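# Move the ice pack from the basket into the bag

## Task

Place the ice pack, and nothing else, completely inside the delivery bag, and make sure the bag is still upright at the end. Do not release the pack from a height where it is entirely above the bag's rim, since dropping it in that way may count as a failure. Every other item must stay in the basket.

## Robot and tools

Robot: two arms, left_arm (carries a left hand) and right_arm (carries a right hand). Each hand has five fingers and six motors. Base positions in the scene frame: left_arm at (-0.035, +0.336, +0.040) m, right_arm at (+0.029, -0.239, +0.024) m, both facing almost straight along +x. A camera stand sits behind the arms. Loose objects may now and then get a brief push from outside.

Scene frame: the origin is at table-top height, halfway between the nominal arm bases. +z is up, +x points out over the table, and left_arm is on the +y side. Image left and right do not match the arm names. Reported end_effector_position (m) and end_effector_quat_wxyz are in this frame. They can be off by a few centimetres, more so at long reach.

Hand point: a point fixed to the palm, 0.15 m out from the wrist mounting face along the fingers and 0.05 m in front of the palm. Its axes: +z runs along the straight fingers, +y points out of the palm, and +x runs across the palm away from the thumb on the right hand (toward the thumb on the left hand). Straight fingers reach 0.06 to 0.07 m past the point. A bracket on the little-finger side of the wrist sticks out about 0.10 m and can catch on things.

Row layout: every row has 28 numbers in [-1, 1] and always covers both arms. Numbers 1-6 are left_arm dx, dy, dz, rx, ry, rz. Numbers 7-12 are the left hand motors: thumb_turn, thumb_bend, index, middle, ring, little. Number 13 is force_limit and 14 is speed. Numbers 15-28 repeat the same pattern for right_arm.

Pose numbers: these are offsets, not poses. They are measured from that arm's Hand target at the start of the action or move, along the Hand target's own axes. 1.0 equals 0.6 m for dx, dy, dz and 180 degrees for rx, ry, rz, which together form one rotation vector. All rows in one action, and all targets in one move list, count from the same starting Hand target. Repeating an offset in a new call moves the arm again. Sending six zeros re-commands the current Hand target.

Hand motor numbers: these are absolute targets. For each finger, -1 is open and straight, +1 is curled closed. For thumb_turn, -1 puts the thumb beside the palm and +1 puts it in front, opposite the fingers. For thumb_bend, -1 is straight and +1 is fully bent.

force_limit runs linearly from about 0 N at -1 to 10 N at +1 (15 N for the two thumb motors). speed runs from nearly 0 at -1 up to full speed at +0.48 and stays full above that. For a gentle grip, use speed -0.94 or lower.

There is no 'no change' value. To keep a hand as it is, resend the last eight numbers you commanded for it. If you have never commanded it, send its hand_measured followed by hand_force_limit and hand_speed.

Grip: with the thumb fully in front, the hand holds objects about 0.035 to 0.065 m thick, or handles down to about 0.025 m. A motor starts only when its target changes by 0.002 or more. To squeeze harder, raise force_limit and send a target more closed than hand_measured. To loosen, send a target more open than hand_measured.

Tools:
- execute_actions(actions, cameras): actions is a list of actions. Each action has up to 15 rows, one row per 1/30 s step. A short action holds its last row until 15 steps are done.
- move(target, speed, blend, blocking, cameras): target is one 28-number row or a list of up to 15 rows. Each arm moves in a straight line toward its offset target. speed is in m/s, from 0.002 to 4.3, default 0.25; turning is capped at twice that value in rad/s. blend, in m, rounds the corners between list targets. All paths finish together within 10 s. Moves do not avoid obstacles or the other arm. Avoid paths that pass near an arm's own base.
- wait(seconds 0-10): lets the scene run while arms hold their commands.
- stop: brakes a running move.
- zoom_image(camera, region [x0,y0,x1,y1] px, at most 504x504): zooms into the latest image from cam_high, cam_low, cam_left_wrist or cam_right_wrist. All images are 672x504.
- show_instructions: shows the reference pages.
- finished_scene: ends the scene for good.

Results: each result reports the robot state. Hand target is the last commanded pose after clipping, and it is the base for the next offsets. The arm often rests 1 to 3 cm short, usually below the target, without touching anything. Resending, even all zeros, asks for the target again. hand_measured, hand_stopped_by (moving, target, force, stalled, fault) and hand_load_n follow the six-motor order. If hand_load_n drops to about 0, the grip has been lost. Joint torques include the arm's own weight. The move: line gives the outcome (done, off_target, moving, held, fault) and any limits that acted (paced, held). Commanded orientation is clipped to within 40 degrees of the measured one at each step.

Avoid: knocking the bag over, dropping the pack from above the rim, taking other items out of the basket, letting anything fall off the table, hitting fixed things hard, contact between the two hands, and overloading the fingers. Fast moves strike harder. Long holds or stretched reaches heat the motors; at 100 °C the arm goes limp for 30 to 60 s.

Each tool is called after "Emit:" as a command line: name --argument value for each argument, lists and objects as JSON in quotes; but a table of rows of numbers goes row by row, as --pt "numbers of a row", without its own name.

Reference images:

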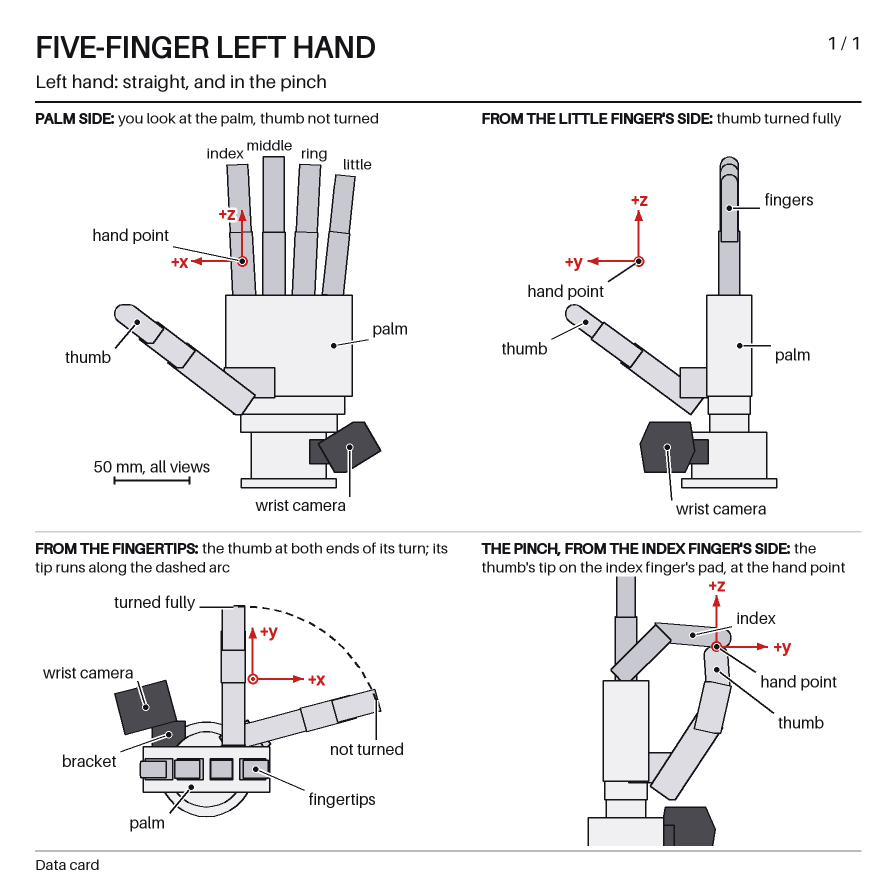

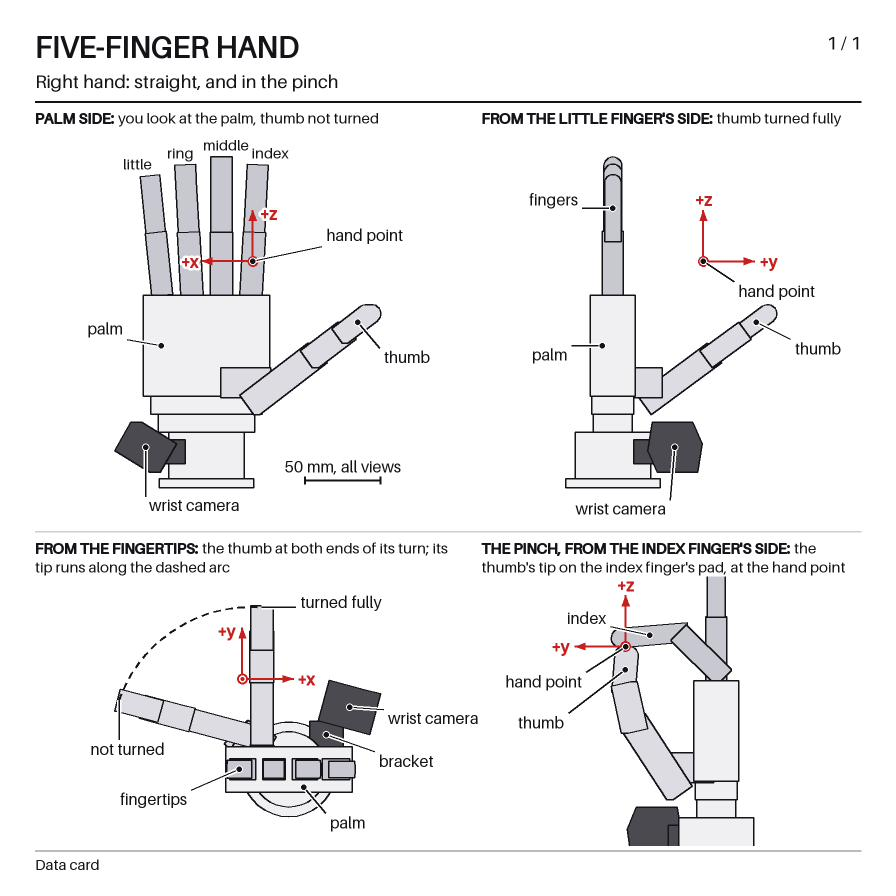

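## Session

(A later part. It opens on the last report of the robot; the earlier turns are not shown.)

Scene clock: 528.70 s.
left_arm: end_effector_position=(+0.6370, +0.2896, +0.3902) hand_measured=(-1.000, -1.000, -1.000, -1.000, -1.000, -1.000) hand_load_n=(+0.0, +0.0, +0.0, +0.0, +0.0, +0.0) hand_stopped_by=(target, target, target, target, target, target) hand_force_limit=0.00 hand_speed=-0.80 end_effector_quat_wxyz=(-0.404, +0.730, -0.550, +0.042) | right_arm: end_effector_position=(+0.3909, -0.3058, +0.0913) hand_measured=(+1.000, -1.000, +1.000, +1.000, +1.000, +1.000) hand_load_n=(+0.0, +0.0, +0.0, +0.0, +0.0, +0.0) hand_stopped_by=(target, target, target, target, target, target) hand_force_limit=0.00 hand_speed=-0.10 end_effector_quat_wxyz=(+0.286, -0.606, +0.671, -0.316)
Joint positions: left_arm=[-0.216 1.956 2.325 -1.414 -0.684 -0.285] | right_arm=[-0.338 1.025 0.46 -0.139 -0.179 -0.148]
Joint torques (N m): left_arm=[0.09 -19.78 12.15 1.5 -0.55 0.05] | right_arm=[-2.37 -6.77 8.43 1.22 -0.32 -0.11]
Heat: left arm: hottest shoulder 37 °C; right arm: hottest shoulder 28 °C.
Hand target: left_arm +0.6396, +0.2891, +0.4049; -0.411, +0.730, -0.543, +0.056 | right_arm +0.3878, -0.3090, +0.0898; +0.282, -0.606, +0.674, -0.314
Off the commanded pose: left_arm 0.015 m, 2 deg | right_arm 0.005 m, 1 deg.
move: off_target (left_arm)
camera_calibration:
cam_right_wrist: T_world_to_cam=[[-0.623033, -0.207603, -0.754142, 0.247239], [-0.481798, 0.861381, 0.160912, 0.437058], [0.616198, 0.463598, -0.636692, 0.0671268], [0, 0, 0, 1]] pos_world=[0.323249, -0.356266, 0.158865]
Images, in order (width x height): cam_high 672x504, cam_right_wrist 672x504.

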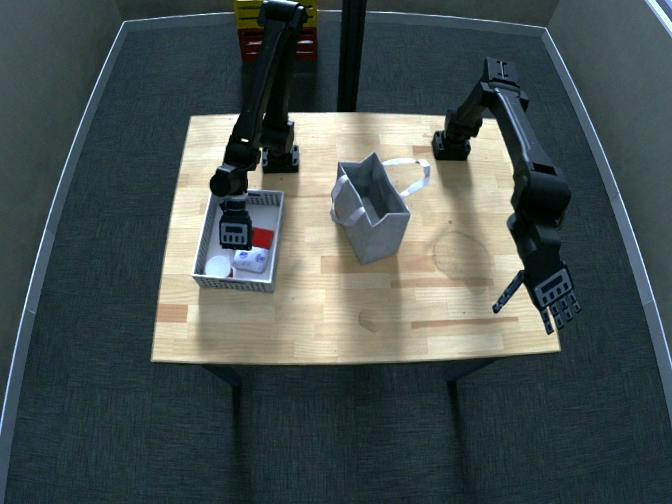

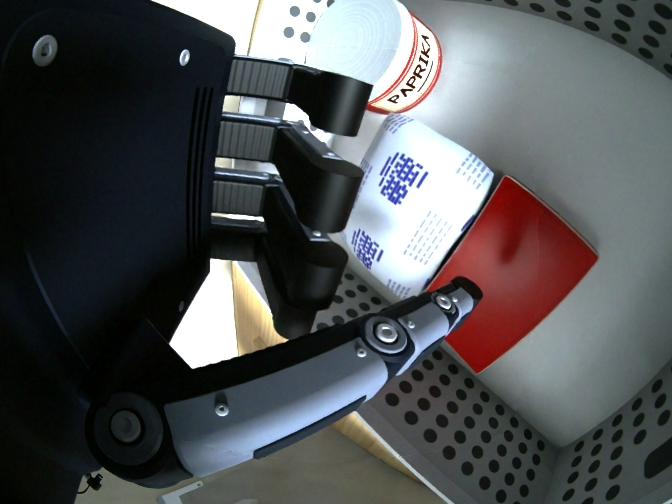

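Emit:
move --pt "0 0 0 0 0 0 -1 -1 -1 -1 -1 -1 0 -0.8 0 0.0689 0.0579 0 0 0 1 -1 1 1 1 1 0 -0.1" --pt "0 0 0 0 0 0 -1 -1 -1 -1 -1 -1 0 -0.8 0.0083 0.1201 -0.003 0 0 0 1 -1 1 1 1 1 0 -0.1" --pt "0 0 0 0 0 0 -1 -1 -1 -1 -1 -1 0 -0.8 0.0083 0.0383 -0.0715 0 0 0 1 -1 1 1 1 1 0 -0.1" --speed '[0.05,0.03,0.1]' --cameras '["cam_high","cam_right_wrist"]'

Emit:
zoom_image --camera "cam_high" --region '[185, 180, 305, 300]'

Scene clock: 540.33 s.
left_arm: end_effector_position=(+0.6370, +0.2896, +0.3902) hand_measured=(-1.000, -1.000, -1.000, -1.000, -1.000, -1.000) hand_load_n=(+0.0, +0.0, +0.0, +0.0, +0.0, +0.0) hand_stopped_by=(target, target, target, target, target, target) hand_force_limit=0.00 hand_speed=-0.80 end_effector_quat_wxyz=(-0.404, +0.730, -0.550, +0.042) | right_arm: end_effector_position=(+0.3248, -0.2978, +0.0763) hand_measured=(+1.000, -1.000, +1.000, +1.000, +1.000, +1.000) hand_load_n=(+0.0, +0.0, +0.0, +0.0, +0.0, +0.0) hand_stopped_by=(target, target, target, target, target, target) hand_force_limit=0.00 hand_speed=-0.10 end_effector_quat_wxyz=(+0.277, -0.611, +0.681, -0.294)
Joint positions: left_arm=[-0.216 1.956 2.325 -1.414 -0.684 -0.285] | right_arm=[-0.411 0.826 0.345 -0.284 -0.237 -0.197]
Joint torques (N m): left_arm=[0.03 -19.72 12.14 1.5 -0.55 0.05] | right_arm=[-2.78 -3.55 12.08 1.26 -0.24 -0.18]
Heat: left arm: hottest shoulder 37 °C; right arm: hottest shoulder 28 °C.
Hand target: left_arm +0.6396, +0.2891, +0.4049; -0.411, +0.730, -0.543, +0.056 | right_arm +0.3400, -0.3090, +0.0999; +0.282, -0.607, +0.674, -0.314
Off the commanded pose: left_arm 0.015 m, 2 deg | right_arm 0.030 m, 3 deg.
move: off_target (left_arm, right_arm)
camera_calibration:
cam_right_wrist: T_world_to_cam=[[-0.657817, -0.192557, -0.728148, 0.210259], [-0.474829, 0.856471, 0.202474, 0.393958], [0.58465, 0.478936, -0.654832, 0.110735], [0, 0, 0, 1]] pos_world=[0.260633, -0.349961, 0.145846]
Images, in order (width x height): cam_high 672x504, cam_right_wrist 672x504.

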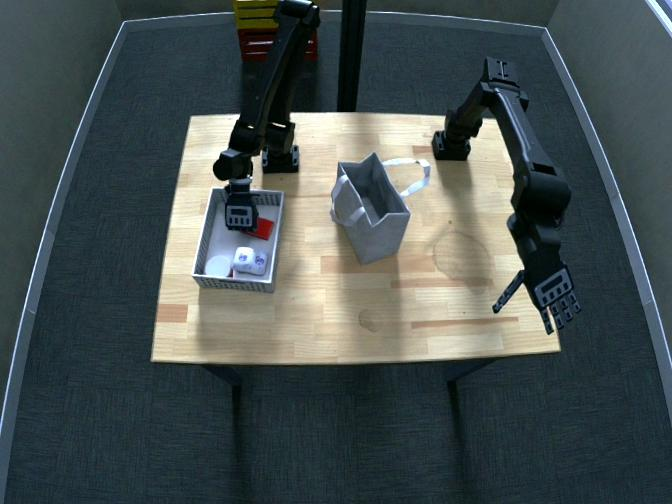

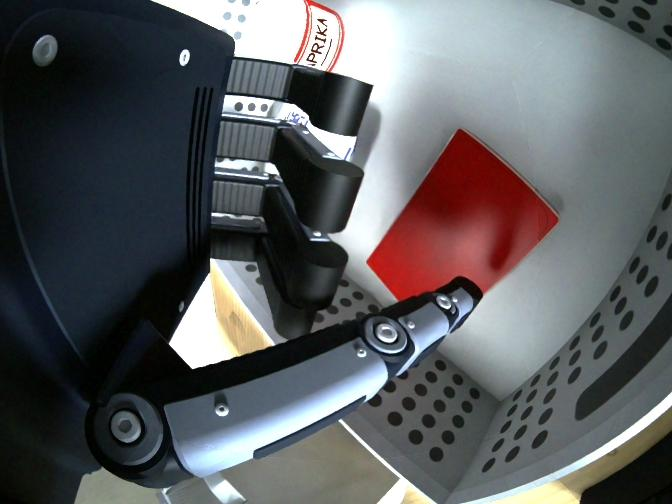

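Scaled by 4.200 from the camera's 672x504 image, which has a finer 960x720 frame.

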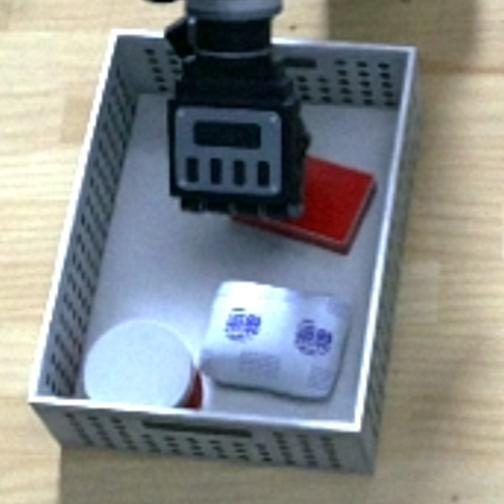

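Emit:
move --pt "0 0 0 0 0 0 -1 -1 -1 -1 -1 -1 0 -0.8 -0.0138 -0.0745 0.0887 0 0 0 1 -1 1 1 1 1 0 -0.1" --pt "0 0 0 0 0 0 -1 -1 -1 -1 -1 -1 0 -0.8 -0.0138 -0.0745 0.0887 0 0 0 1 -1 -0.5 -0.5 1 1 0 -0.1" --speed 0.1 --cameras '["cam_high","cam_right_wrist"]'

Emit:
zoom_image --camera "cam_high" --region '[185, 200, 295, 300]'

Emit:
zoom_image --camera "cam_right_wrist" --region '[260, 60, 500, 300]'

Scene clock: 562.70 s.
left_arm: end_effector_position=(+0.6370, +0.2896, +0.3902) hand_measured=(-1.000, -1.000, -1.000, -1.000, -1.000, -1.000) hand_load_n=(-0.5, +0.0, +0.0, +0.0, +0.0, +0.0) hand_stopped_by=(target, target, target, target, target, target) hand_force_limit=0.00 hand_speed=-0.80 end_effector_quat_wxyz=(-0.404, +0.730, -0.550, +0.042) | right_arm: end_effector_position=(+0.3867, -0.3046, +0.0802) hand_measured=(+1.000, -1.000, -0.500, -0.500, +1.000, +1.000) hand_load_n=(+0.0, +0.0, +0.0, +0.0, +0.0, +0.0) hand_stopped_by=(target, target, target, target, target, target) hand_force_limit=0.00 hand_speed=-0.10 end_effector_quat_wxyz=(+0.269, -0.611, +0.684, -0.295)
Joint positions: left_arm=[-0.216 1.956 2.325 -1.414 -0.684 -0.285] | right_arm=[-0.332 1.06 0.475 -0.177 -0.164 -0.144]
Joint torques (N m): left_arm=[0.09 -19.84 12.14 1.48 -0.55 0.04] | right_arm=[-0.09 -5.25 11.19 2.17 -0.07 -0.07]
Heat: left arm: hottest shoulder 37 °C; right arm: hottest elbow 30 °C.
Hand target: left_arm +0.6396, +0.2891, +0.4049; -0.411, +0.730, -0.543, +0.056 | right_arm +0.4100, -0.3080, +0.1000; +0.283, -0.606, +0.674, -0.314
Off the commanded pose: left_arm 0.015 m, 2 deg | right_arm 0.031 m, 3 deg.
move: off_target (left_arm, right_arm); target 2's new numbers were sent with right_arm's hand 0.036 m and 4 deg from that target
camera_calibration:
cam_right_wrist: T_world_to_cam=[[-0.66734, -0.193337, -0.719221, 0.25528], [-0.464926, 0.862576, 0.199516, 0.426622], [0.581809, 0.467529, -0.665519, 0.0789092], [0, 0, 0, 1]] pos_world=[0.322796, -0.355531, 0.151001]
Images, in order (width x height): cam_high 672x504, cam_right_wrist 672x504.

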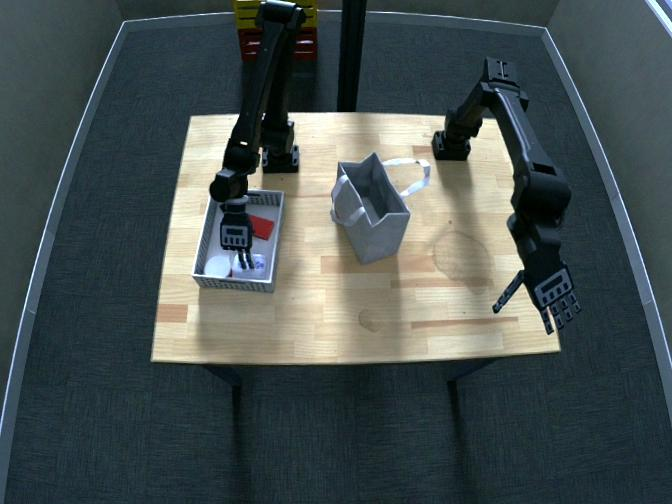

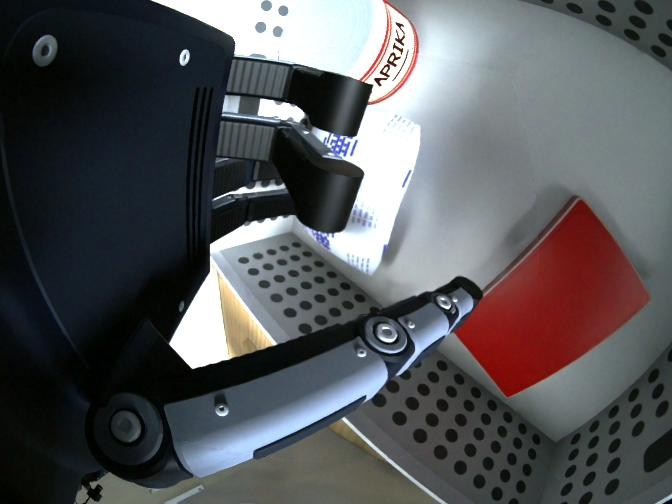

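Scaled by 4.582 from the camera's 672x504 image, which has a finer 960x720 frame.

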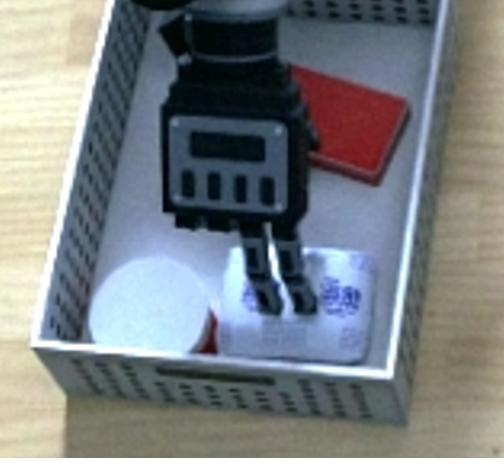

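Scaled by 2.100 from the camera's 672x504 image, which has a finer 960x720 frame.

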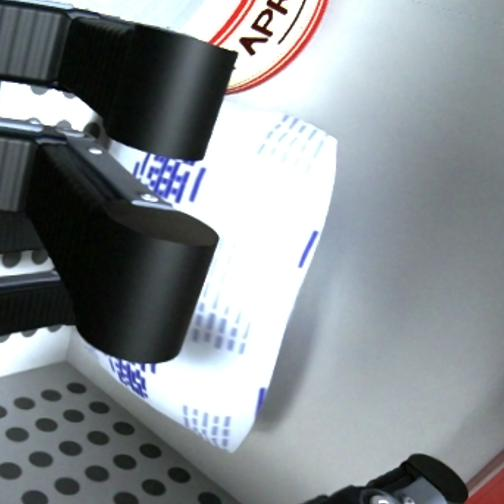

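Emit:
move --pt "0 0 0 0 0 0 -1 -1 -1 -1 -1 -1 0 -0.8 0.006 0.0073 -0.0477 0 0 0 1 -1 -0.5 -0.5 1 1 0 -0.1" --pt "0 0 0 0 0 0 -1 -1 -1 -1 -1 -1 0 -0.8 0.0072 0.0825 0.0002 0 0 0 1 -1 -0.5 -0.5 1 1 0 -0.1" --speed '[0.1,0.04]' --cameras '["cam_high","cam_right_wrist"]'

Emit:
zoom_image --camera "cam_high" --region '[185, 200, 295, 300]'

Emit:
zoom_image --camera "cam_right_wrist" --region '[260, 60, 500, 300]'

Scene clock: 594.30 s.
left_arm: end_effector_position=(+0.6370, +0.2896, +0.3902) hand_measured=(-1.000, -1.000, -1.000, -1.000, -1.000, -1.000) hand_load_n=(+0.0, +0.0, +0.0, +0.0, +0.0, +0.0) hand_stopped_by=(target, target, target, target, target, target) hand_force_limit=0.00 hand_speed=-0.80 end_effector_quat_wxyz=(-0.404, +0.730, -0.550, +0.042) | right_arm: end_effector_position=(+0.3836, -0.3062, +0.0725) hand_measured=(+1.000, -1.000, -0.500, -0.500, +1.000, +1.000) hand_load_n=(+0.0, +0.0, +0.0, +0.0, +0.0, +0.0) hand_stopped_by=(target, target, target, target, target, target) hand_force_limit=0.00 hand_speed=-0.10 end_effector_quat_wxyz=(+0.289, -0.605, +0.670, -0.319)
Joint positions: left_arm=[-0.216 1.956 2.325 -1.414 -0.684 -0.285] | right_arm=[-0.351 1.044 0.406 -0.056 -0.19 -0.155]
Joint torques (N m): left_arm=[0.15 -19.78 12.15 1.48 -0.55 0.04] | right_arm=[-2.84 -3.96 7.1 1.77 -0.26 -0.24]
Heat: left arm: hottest shoulder 37 °C; right arm: hottest elbow 32 °C.
Hand target: left_arm +0.6396, +0.2891, +0.4049; -0.411, +0.730, -0.543, +0.056 | right_arm +0.3779, -0.3089, +0.0619; +0.282, -0.607, +0.674, -0.314
Off the commanded pose: left_arm 0.015 m, 2 deg | right_arm 0.012 m, 1 deg.
move: off_target (left_arm, right_arm)
camera_calibration:
cam_right_wrist: T_world_to_cam=[[-0.614932, -0.208383, -0.760549, 0.225505], [-0.483671, 0.861407, 0.155049, 0.438139], [0.622833, 0.4632, -0.630496, 0.0566596], [0, 0, 0, 1]] pos_world=[0.315296, -0.356669, 0.139298]
Images, in order (width x height): cam_high 672x504, cam_right_wrist 672x504.

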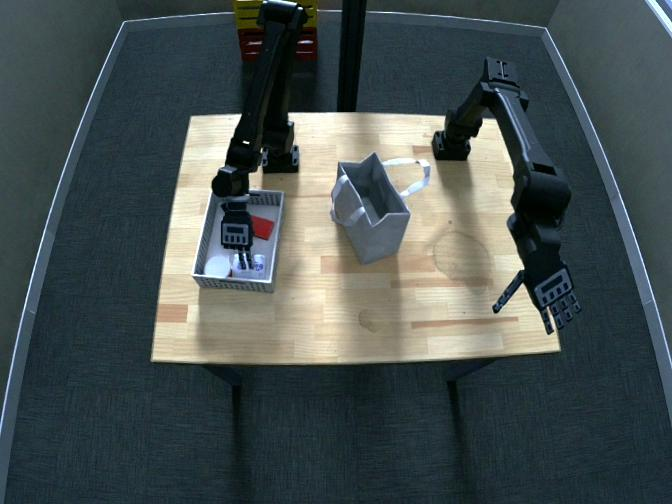

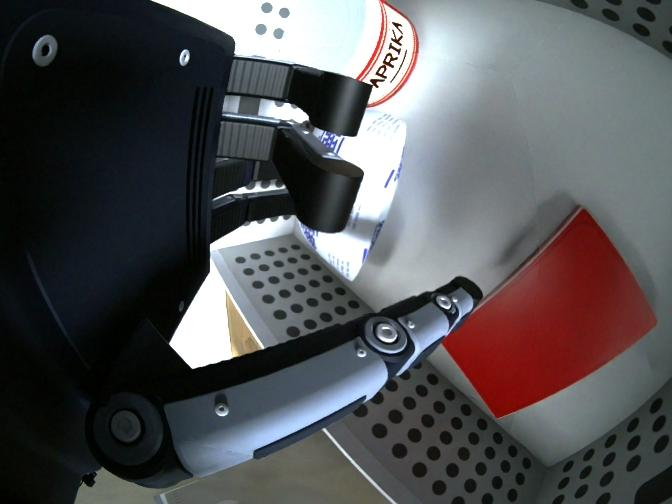

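Scaled by 4.582 from the camera's 672x504 image, which has a finer 960x720 frame.

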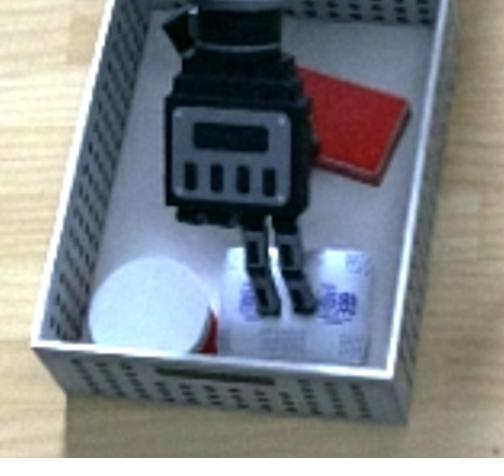

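Scaled by 2.100 from the camera's 672x504 image, which has a finer 960x720 frame.

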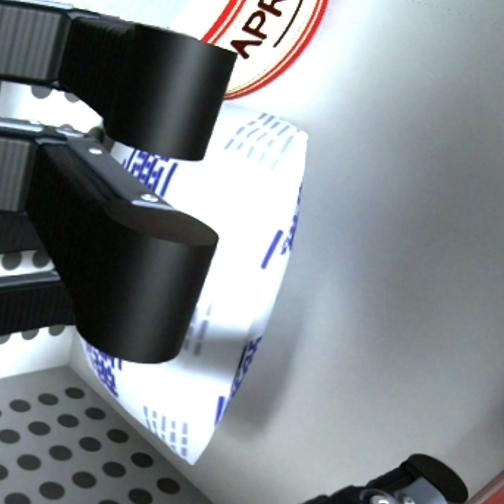

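Emit:
move --pt "0 0 0 0 0 0 -1 -1 -1 -1 -1 -1 0 -0.8 0.0075 0.051 -0.0503 0 0 0 1 -1 -0.5 -0.5 1 1 0 -0.1" --pt "0 0 0 0 0 0 -1 -1 -1 -1 -1 -1 0 -0.8 0.0067 -0.0335 -0.1105 0 0 0 1 -1 -0.5 -0.5 1 1 0 -0.1" --speed '[0.03,0.1]' --cameras '["cam_high","cam_right_wrist"]'

Emit:
zoom_image --camera "cam_high" --region '[185, 180, 305, 300]'

Emit:
zoom_image --camera "cam_right_wrist" --region '[260, 60, 500, 300]'

Scene clock: 606.93 s.
left_arm: end_effector_position=(+0.6370, +0.2896, +0.3902) hand_measured=(-1.000, -1.000, -1.000, -1.000, -1.000, -1.000) hand_load_n=(+0.0, +0.0, +0.0, +0.0, -0.5, -0.5) hand_stopped_by=(target, target, target, target, target, target) hand_force_limit=0.00 hand_speed=-0.80 end_effector_quat_wxyz=(-0.404, +0.730, -0.550, +0.042) | right_arm: end_effector_position=(+0.3245, -0.2995, +0.0942) hand_measured=(+1.000, -1.000, -0.500, -0.500, +1.000, +1.000) hand_load_n=(+0.0, +0.0, +0.0, +0.0, +0.5, +0.0) hand_stopped_by=(target, target, target, target, target, target) hand_force_limit=0.00 hand_speed=-0.10 end_effector_quat_wxyz=(+0.277, -0.609, +0.683, -0.293)
Joint positions: left_arm=[-0.216 1.956 2.325 -1.414 -0.684 -0.285] | right_arm=[-0.419 0.791 0.384 -0.362 -0.241 -0.198]
Joint torques (N m): left_arm=[0.15 -19.84 12.15 1.48 -0.55 0.05] | right_arm=[-1.79 -4.48 12.56 1.03 -0.07 -0.25]
Heat: left arm: hottest shoulder 37 °C; right arm: hottest elbow 31 °C.
Hand target: left_arm +0.6396, +0.2891, +0.4049; -0.411, +0.730, -0.543, +0.056 | right_arm +0.3400, -0.3090, +0.1200; +0.283, -0.607, +0.674, -0.314
Off the commanded pose: left_arm 0.015 m, 2 deg | right_arm 0.031 m, 3 deg.
move: off_target (left_arm, right_arm)
camera_calibration:
cam_right_wrist: T_world_to_cam=[[-0.660155, -0.18699, -0.727482, 0.225103], [-0.470486, 0.857923, 0.206426, 0.390265], [0.585524, 0.478543, -0.654338, 0.122945], [0, 0, 0, 1]] pos_world=[0.26023, -0.351559, 0.163645]
Images, in order (width x height): cam_high 672x504, cam_right_wrist 672x504.

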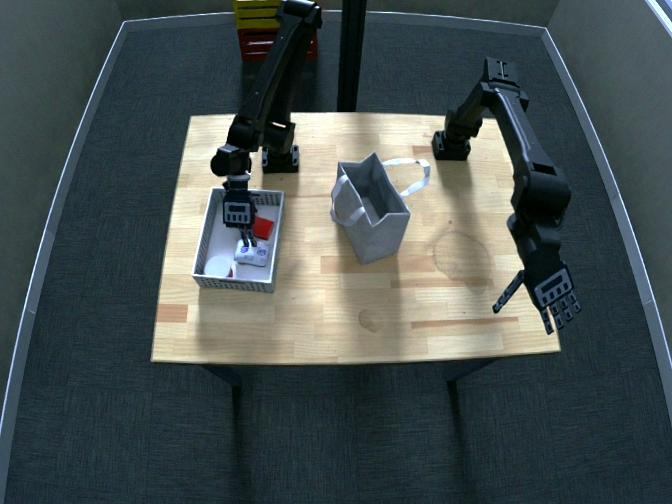

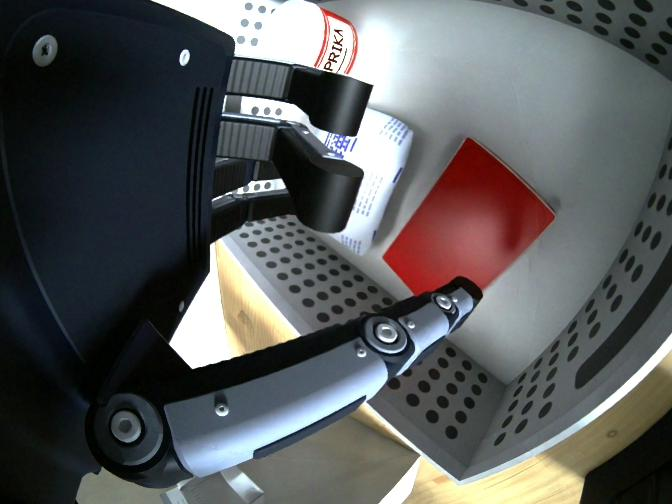

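Scaled by 4.200 from the camera's 672x504 image, which has a finer 960x720 frame.

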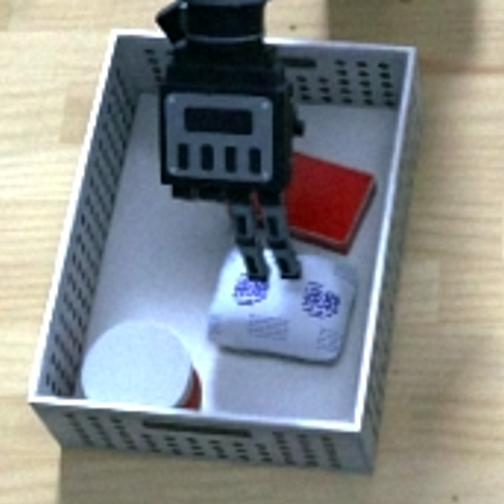

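Scaled by 2.100 from the camera's 672x504 image, which has a finer 960x720 frame.

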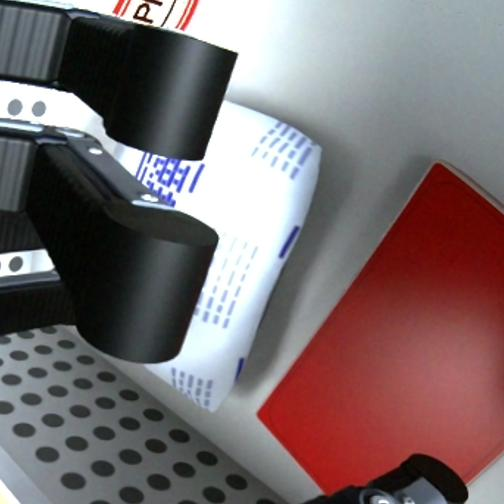

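Emit:
move --pt "0 0 0 0 0 0 -1 -1 -1 -1 -1 -1 0 -0.8 -0.0153 -0.0657 0.0523 0 0 0 1 -1 -0.5 -0.5 1 1 0 -0.1" --pt "0 0 0 0 0 0 -1 -1 -1 -1 -1 -1 0 -0.8 -0.017 0.0048 0.111 0 0 0 1 -1 -0.5 -0.5 1 1 0 -0.1" --speed '[0.1,0.05]' --cameras '["cam_high","cam_right_wrist"]'

Emit:
zoom_image --camera "cam_high" --region '[185, 180, 305, 300]'

Emit:
zoom_image --camera "cam_right_wrist" --region '[260, 60, 500, 300]'

Scene clock: 645.20 s.
left_arm: end_effector_position=(+0.6370, +0.2896, +0.3902) hand_measured=(-1.000, -1.000, -1.000, -1.000, -1.000, -1.000) hand_load_n=(+0.0, +0.0, +0.0, +0.0, +0.0, +0.0) hand_stopped_by=(target, target, target, target, target, target) hand_force_limit=0.00 hand_speed=-0.80 end_effector_quat_wxyz=(-0.404, +0.730, -0.550, +0.042) | right_arm: end_effector_position=(+0.3854, -0.3067, +0.0740) hand_measured=(+1.000, -1.000, -0.500, -0.500, +1.000, +1.000) hand_load_n=(+0.0, +0.0, +0.0, +0.0, +0.0, +0.0) hand_stopped_by=(target, target, target, target, target, target) hand_force_limit=0.00 hand_speed=-0.10 end_effector_quat_wxyz=(+0.278, -0.607, +0.677, -0.310)
Joint positions: left_arm=[-0.216 1.956 2.325 -1.414 -0.684 -0.285] | right_arm=[-0.341 1.057 0.435 -0.104 -0.172 -0.151]
Joint torques (N m): left_arm=[0.09 -19.78 12.14 1.48 -0.55 0.05] | right_arm=[-0.32 -6.01 7.69 2.3 0.03 -0.1]
Heat: left arm: hottest shoulder 37 °C; right arm: hottest elbow 32 °C.
Hand target: left_arm +0.6396, +0.2891, +0.4049; -0.411, +0.730, -0.543, +0.056 | right_arm +0.3898, -0.3040, +0.0748; +0.282, -0.606, +0.674, -0.314
Off the commanded pose: left_arm 0.015 m, 2 deg | right_arm 0.005 m, 1 deg.
move: off_target (left_arm)
camera_calibration:
cam_right_wrist: T_world_to_cam=[[-0.640836, -0.203043, -0.740339, 0.237823], [-0.472379, 0.864491, 0.171797, 0.434541], [0.605134, 0.459814, -0.64991, 0.0639757], [0, 0, 0, 1]] pos_world=[0.318959, -0.356785, 0.142995]
Images, in order (width x height): cam_high 672x504, cam_right_wrist 672x504.

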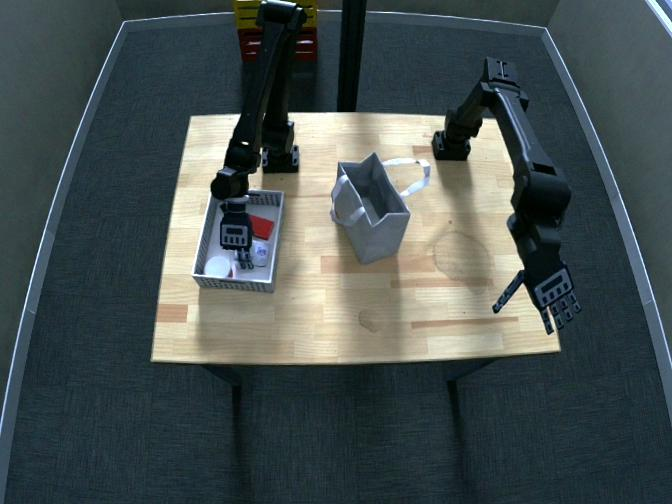

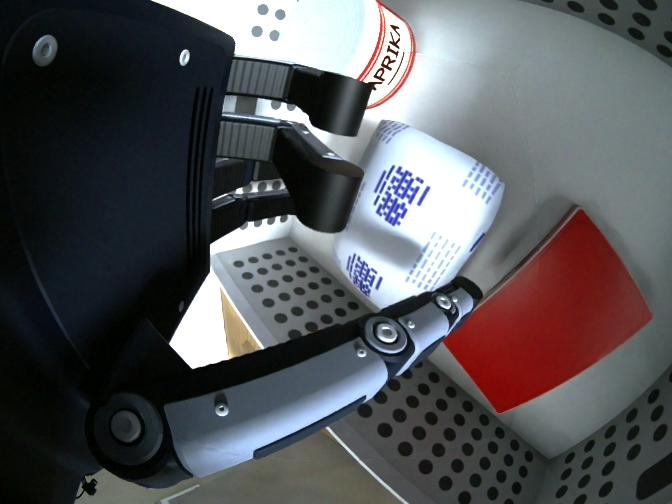

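Scaled by 4.200 from the camera's 672x504 image, which has a finer 960x720 frame.

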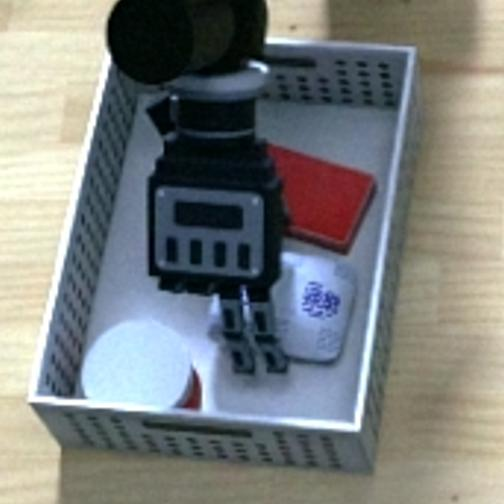

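Scaled by 2.100 from the camera's 672x504 image, which has a finer 960x720 frame.

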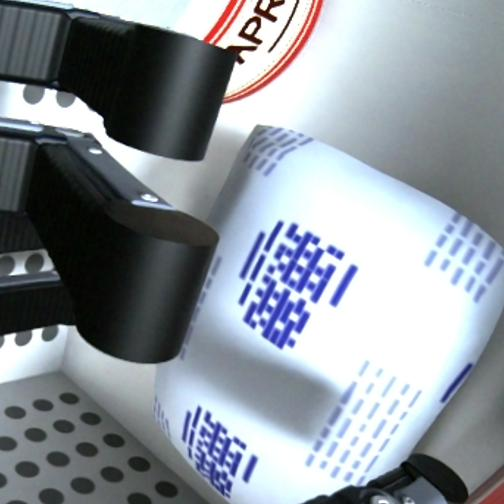

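Emit:
move --target '[0,0,0,0,0,0,-1,-1,-1,-1,-1,-1,0,-0.8,0,0.0485,0.0407,0,0,0,1,-1,-0.5,-0.5,1,1,0,-0.1]' --speed 0.03 --cameras '["cam_high","cam_right_wrist"]'

Emit:
zoom_image --camera "cam_high" --region '[185, 180, 305, 300]'

Emit:
zoom_image --camera "cam_right_wrist" --region '[260, 90, 500, 330]'

Scene clock: 656.10 s.
left_arm: end_effector_position=(+0.6370, +0.2896, +0.3902) hand_measured=(-1.000, -1.000, -1.000, -1.000, -1.000, -1.000) hand_load_n=(+0.0, +0.0, +0.0, +0.0, +0.0, +0.0) hand_stopped_by=(target, target, target, target, target, target) hand_force_limit=0.00 hand_speed=-0.80 end_effector_quat_wxyz=(-0.404, +0.730, -0.550, +0.042) | right_arm: end_effector_position=(+0.3887, -0.3078, +0.0401) hand_measured=(+1.000, -1.000, -0.500, -0.500, +1.000, +1.000) hand_load_n=(+0.0, +0.0, +0.0, -0.5, +0.0, +0.0) hand_stopped_by=(target, target, target, target, target, target) hand_force_limit=0.00 hand_speed=-0.10 end_effector_quat_wxyz=(+0.280, -0.606, +0.675, -0.315)
Joint positions: left_arm=[-0.216 1.956 2.325 -1.414 -0.684 -0.285] | right_arm=[-0.341 1.168 0.384 0.072 -0.171 -0.15]
Joint torques (N m): left_arm=[0.09 -19.66 12.16 1.5 -0.55 0.05] | right_arm=[-0.21 -5.95 6.74 2.26 0.05 -0.06]
Heat: left arm: hottest shoulder 37 °C; right arm: hottest elbow 32 °C.
Hand target: left_arm +0.6396, +0.2891, +0.4049; -0.411, +0.730, -0.543, +0.056 | right_arm +0.3899, -0.3040, +0.0369; +0.282, -0.606, +0.674, -0.314
Off the commanded pose: left_arm 0.015 m, 2 deg | right_arm 0.005 m, 0 deg.
move: off_target (left_arm)
camera_calibration:
cam_right_wrist: T_world_to_cam=[[-0.632608, -0.205485, -0.746715, 0.210946], [-0.473943, 0.86526, 0.163411, 0.444062], [0.612524, 0.457275, -0.644759, 0.0365632], [0, 0, 0, 1]] pos_world=[0.32151, -0.357603, 0.108526]
Images, in order (width x height): cam_high 672x504, cam_right_wrist 672x504.

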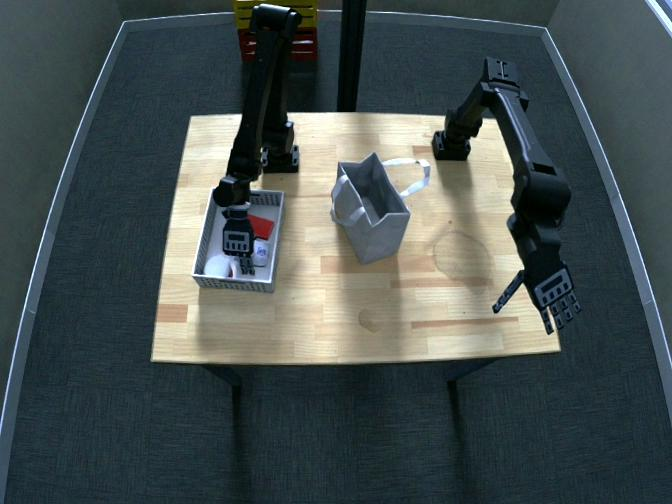

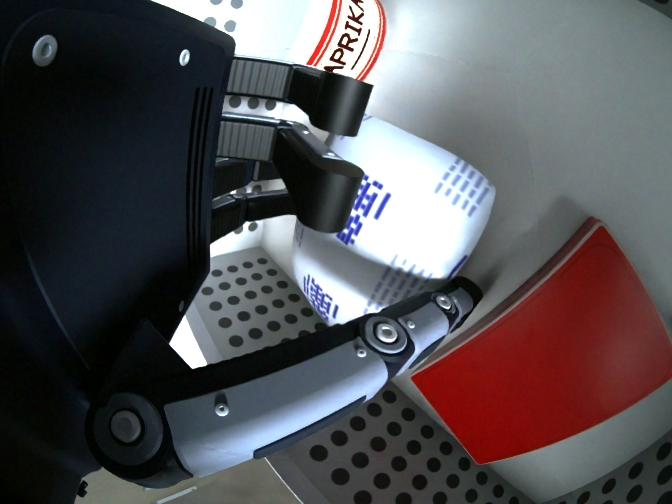

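Scaled by 4.200 from the camera's 672x504 image, which has a finer 960x720 frame.

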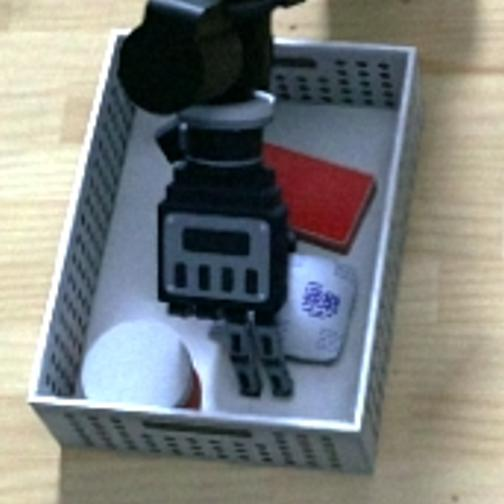

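Scaled by 2.100 from the camera's 672x504 image, which has a finer 960x720 frame.

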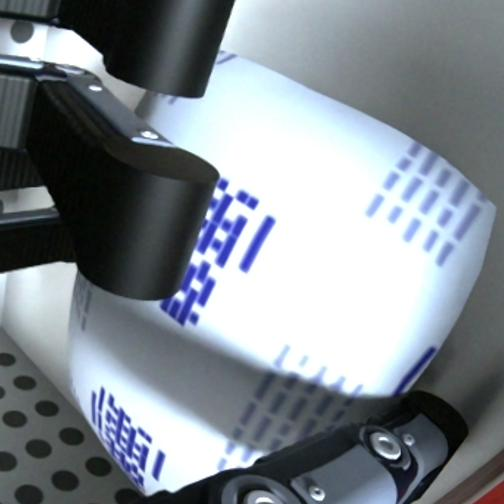

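Emit:
move --target '[0,0,0,0,0,0,-1,-1,-1,-1,-1,-1,0,-0.8,0,0,0,0,0,0,1,-1,0.1,0.1,1,1,-0.2,-0.92]' --speed 0.03 --cameras '["cam_high","cam_right_wrist"]'

Emit:
zoom_image --camera "cam_right_wrist" --region '[260, 90, 500, 330]'

Scene clock: 667.33 s.
left_arm: end_effector_position=(+0.6370, +0.2896, +0.3902) hand_measured=(-1.000, -1.000, -1.000, -1.000, -1.000, -1.000) hand_load_n=(+0.0, +0.0, +0.0, +0.0, +0.0, +0.0) hand_stopped_by=(target, target, target, target, target, target) hand_force_limit=0.00 hand_speed=-0.80 end_effector_quat_wxyz=(-0.404, +0.730, -0.550, +0.042) | right_arm: end_effector_position=(+0.3905, -0.3084, +0.0413) hand_measured=(+1.000, -1.000, -0.046, -0.052, +1.000, +1.000) hand_load_n=(+0.0, +1.0, +4.0, +3.5, +0.0, +0.0) hand_stopped_by=(target, target, force, force, target, target) hand_force_limit=-0.20 hand_speed=-0.92 end_effector_quat_wxyz=(+0.282, -0.605, +0.673, -0.318)
Joint positions: left_arm=[-0.216 1.956 2.325 -1.414 -0.684 -0.285] | right_arm=[-0.341 1.169 0.384 0.081 -0.171 -0.15]
Joint torques (N m): left_arm=[0.15 -19.78 12.15 1.48 -0.55 0.05] | right_arm=[-0.56 -5.89 6.5 1.88 0.03 -0.07]
Heat: left arm: hottest shoulder 37 °C; right arm: hottest elbow 31 °C.
Hand target: left_arm +0.6396, +0.2891, +0.4049; -0.411, +0.730, -0.543, +0.056 | right_arm +0.3899, -0.3040, +0.0369; +0.282, -0.607, +0.674, -0.314
Off the commanded pose: left_arm 0.015 m, 2 deg | right_arm 0.006 m, 0 deg.
move: off_target (left_arm)
camera_calibration:
cam_right_wrist: T_world_to_cam=[[-0.626691, -0.207144, -0.751232, 0.21031], [-0.475015, 0.865761, 0.157541, 0.446084], [0.617754, 0.455576, -0.640961, 0.0337515], [0, 0, 0, 1]] pos_world=[0.322846, -0.358014, 0.109348]
Images, in order (width x height): cam_high 672x504, cam_right_wrist 672x504.

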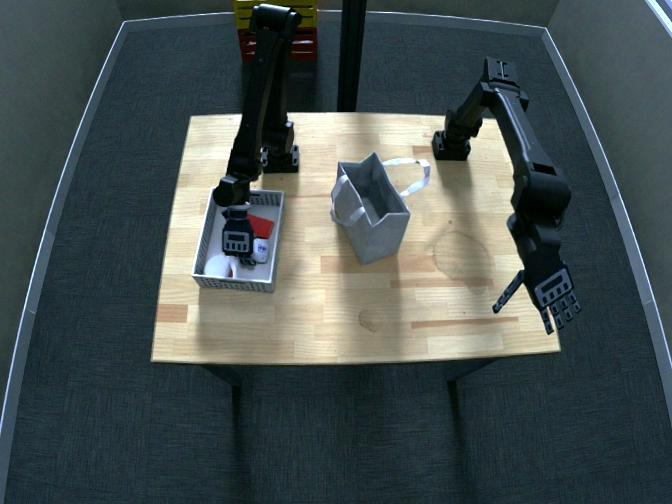

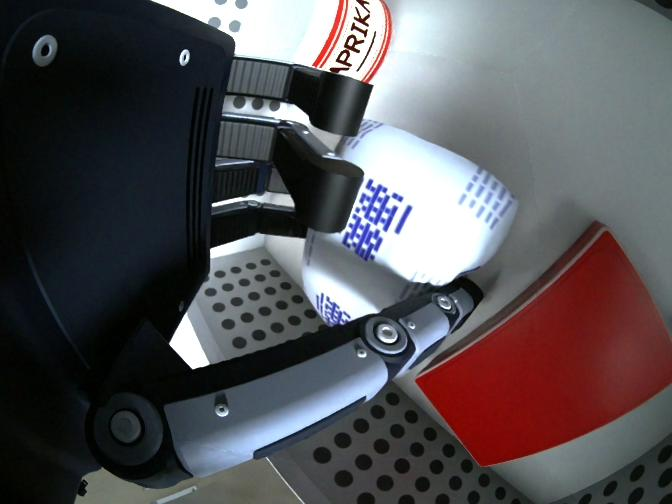

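Scaled by 2.100 from the camera's 672x504 image, which has a finer 960x720 frame.

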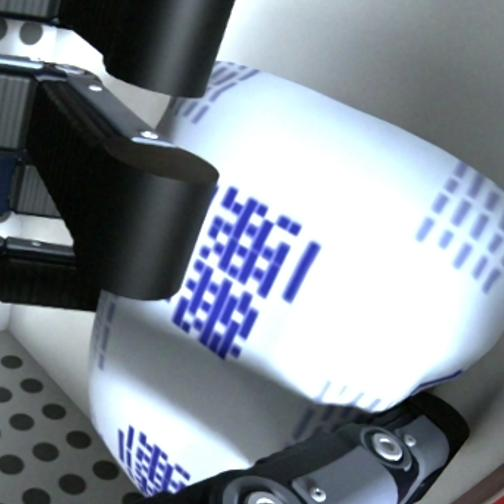

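Emit:
move --target '[0,0,0,0,0,0,-1,-1,-1,-1,-1,-1,0,-0.8,0,0,0,0,0,0,1,-1,0.3,0.3,1,1,0.3,-0.92]' --speed 0.03

Scene clock: 672.30 s.
left_arm: end_effector_position=(+0.6370, +0.2896, +0.3902) hand_measured=(-1.000, -1.000, -1.000, -1.000, -1.000, -1.000) hand_load_n=(-0.5, +0.0, +0.0, +0.0, +0.0, +0.0) hand_stopped_by=(target, target, target, target, target, target) hand_force_limit=0.00 hand_speed=-0.80 end_effector_quat_wxyz=(-0.404, +0.730, -0.550, +0.042) | right_arm: end_effector_position=(+0.3905, -0.3084, +0.0412) hand_measured=(+1.000, -1.000, -0.002, -0.018, +1.000, +1.000) hand_load_n=(+0.0, +1.5, +6.0, +5.5, +0.0, +0.0) hand_stopped_by=(target, target, force, force, target, target) hand_force_limit=0.30 hand_speed=-0.92 end_effector_quat_wxyz=(+0.282, -0.605, +0.673, -0.318)
Joint positions: left_arm=[-0.216 1.956 2.325 -1.414 -0.684 -0.285] | right_arm=[-0.341 1.169 0.384 0.081 -0.171 -0.15]
Joint torques (N m): left_arm=[0.09 -19.72 12.15 1.5 -0.55 0.04] | right_arm=[-0.09 -5.42 6.75 1.96 -0.02 -0.08]
Heat: left arm: hottest shoulder 37 °C; right arm: hottest elbow 30 °C.
Hand target: left_arm +0.6396, +0.2891, +0.4049; -0.411, +0.730, -0.543, +0.056 | right_arm +0.3899, -0.3040, +0.0370; +0.282, -0.607, +0.674, -0.314
Off the commanded pose: left_arm 0.015 m, 2 deg | right_arm 0.006 m, 0 deg.
move: off_target (left_arm)

Emit:
move --target '[0,0,0,0,0,0,-1,-1,-1,-1,-1,-1,0,-0.8,0,-0.1021,-0.0857,0,0,0,1,-1,0.3,0.3,1,1,0.3,-0.92]' --speed 0.05 --cameras '["cam_high","cam_low","cam_right_wrist"]'

Emit:
zoom_image --camera "cam_high" --region '[185, 180, 305, 300]'

Emit:
zoom_image --camera "cam_right_wrist" --region '[260, 90, 500, 330]'

Scene clock: 679.63 s.
left_arm: end_effector_position=(+0.6370, +0.2896, +0.3902) hand_measured=(-1.000, -1.000, -1.000, -1.000, -1.000, -1.000) hand_load_n=(+0.0, +0.0, +0.0, +0.0, +0.0, +0.0) hand_stopped_by=(target, target, target, target, target, target) hand_force_limit=0.00 hand_speed=-0.80 end_effector_quat_wxyz=(-0.404, +0.730, -0.550, +0.042) | right_arm: end_effector_position=(+0.3649, -0.2996, +0.0845) hand_measured=(+1.000, -1.000, -0.002, -0.018, +1.000, +1.000) hand_load_n=(+0.0, +1.5, +5.5, +5.5, +0.5, +0.0) hand_stopped_by=(target, target, force, force, target, target) hand_force_limit=0.30 hand_speed=-0.92 end_effector_quat_wxyz=(+0.266, -0.612, +0.686, -0.290)
Joint positions: left_arm=[-0.216 1.956 2.325 -1.414 -0.684 -0.285] | right_arm=[-0.341 0.974 0.446 -0.247 -0.171 -0.15]
Joint torques (N m): left_arm=[0.03 -19.72 12.14 1.5 -0.55 0.04] | right_arm=[-0.5 -6.42 12.51 1.17 -0.05 -0.06]
Heat: left arm: hottest shoulder 37 °C; right arm: hottest elbow 30 °C.
Hand target: left_arm +0.6396, +0.2891, +0.4049; -0.411, +0.730, -0.543, +0.056 | right_arm +0.3898, -0.3040, +0.1168; +0.282, -0.607, +0.674, -0.314
Off the commanded pose: left_arm 0.015 m, 2 deg | right_arm 0.041 m, 4 deg.
move: off_target (left_arm, right_arm)
camera_calibration:
cam_right_wrist: T_world_to_cam=[[-0.675984, -0.190005, -0.712, 0.248293], [-0.462185, 0.861848, 0.208812, 0.409327], [0.57396, 0.470229, -0.670413, 0.096148], [0, 0, 0, 1]] pos_world=[0.301842, -0.350812, 0.155771]
Images, in order (width x height): cam_high 672x504, cam_low 672x504, cam_right_wrist 672x504.

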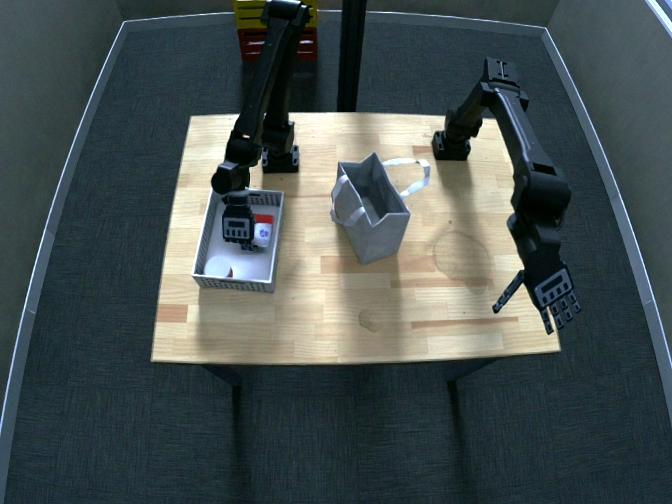

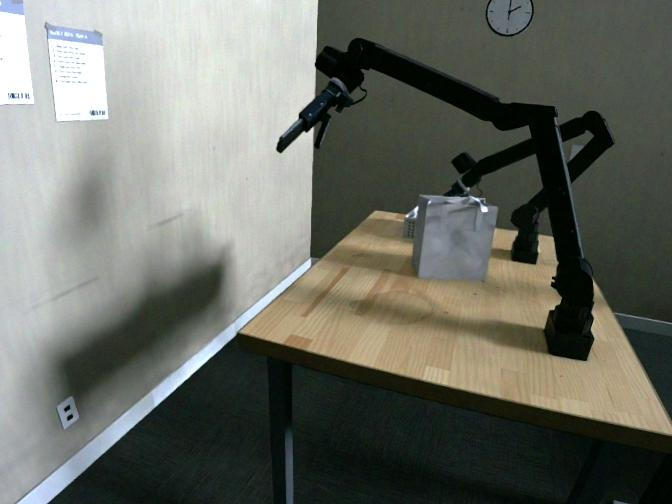

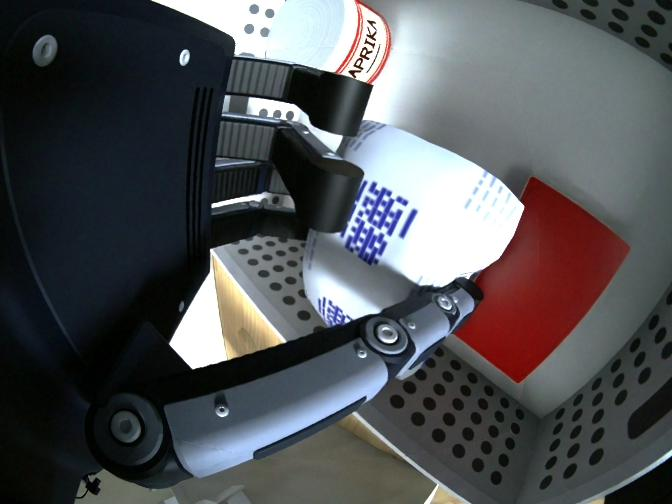

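Scaled by 4.200 from the camera's 672x504 image, which has a finer 960x720 frame.

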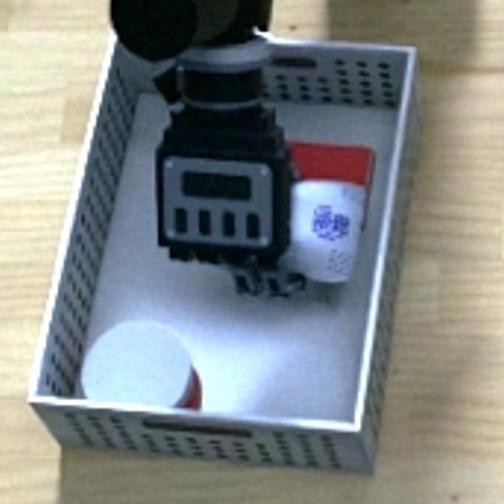

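Scaled by 2.100 from the camera's 672x504 image, which has a finer 960x720 frame.

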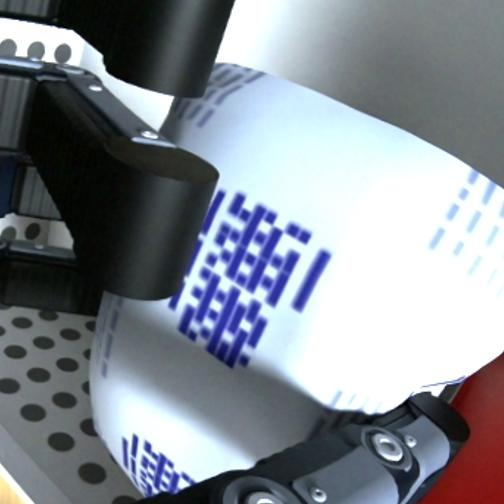

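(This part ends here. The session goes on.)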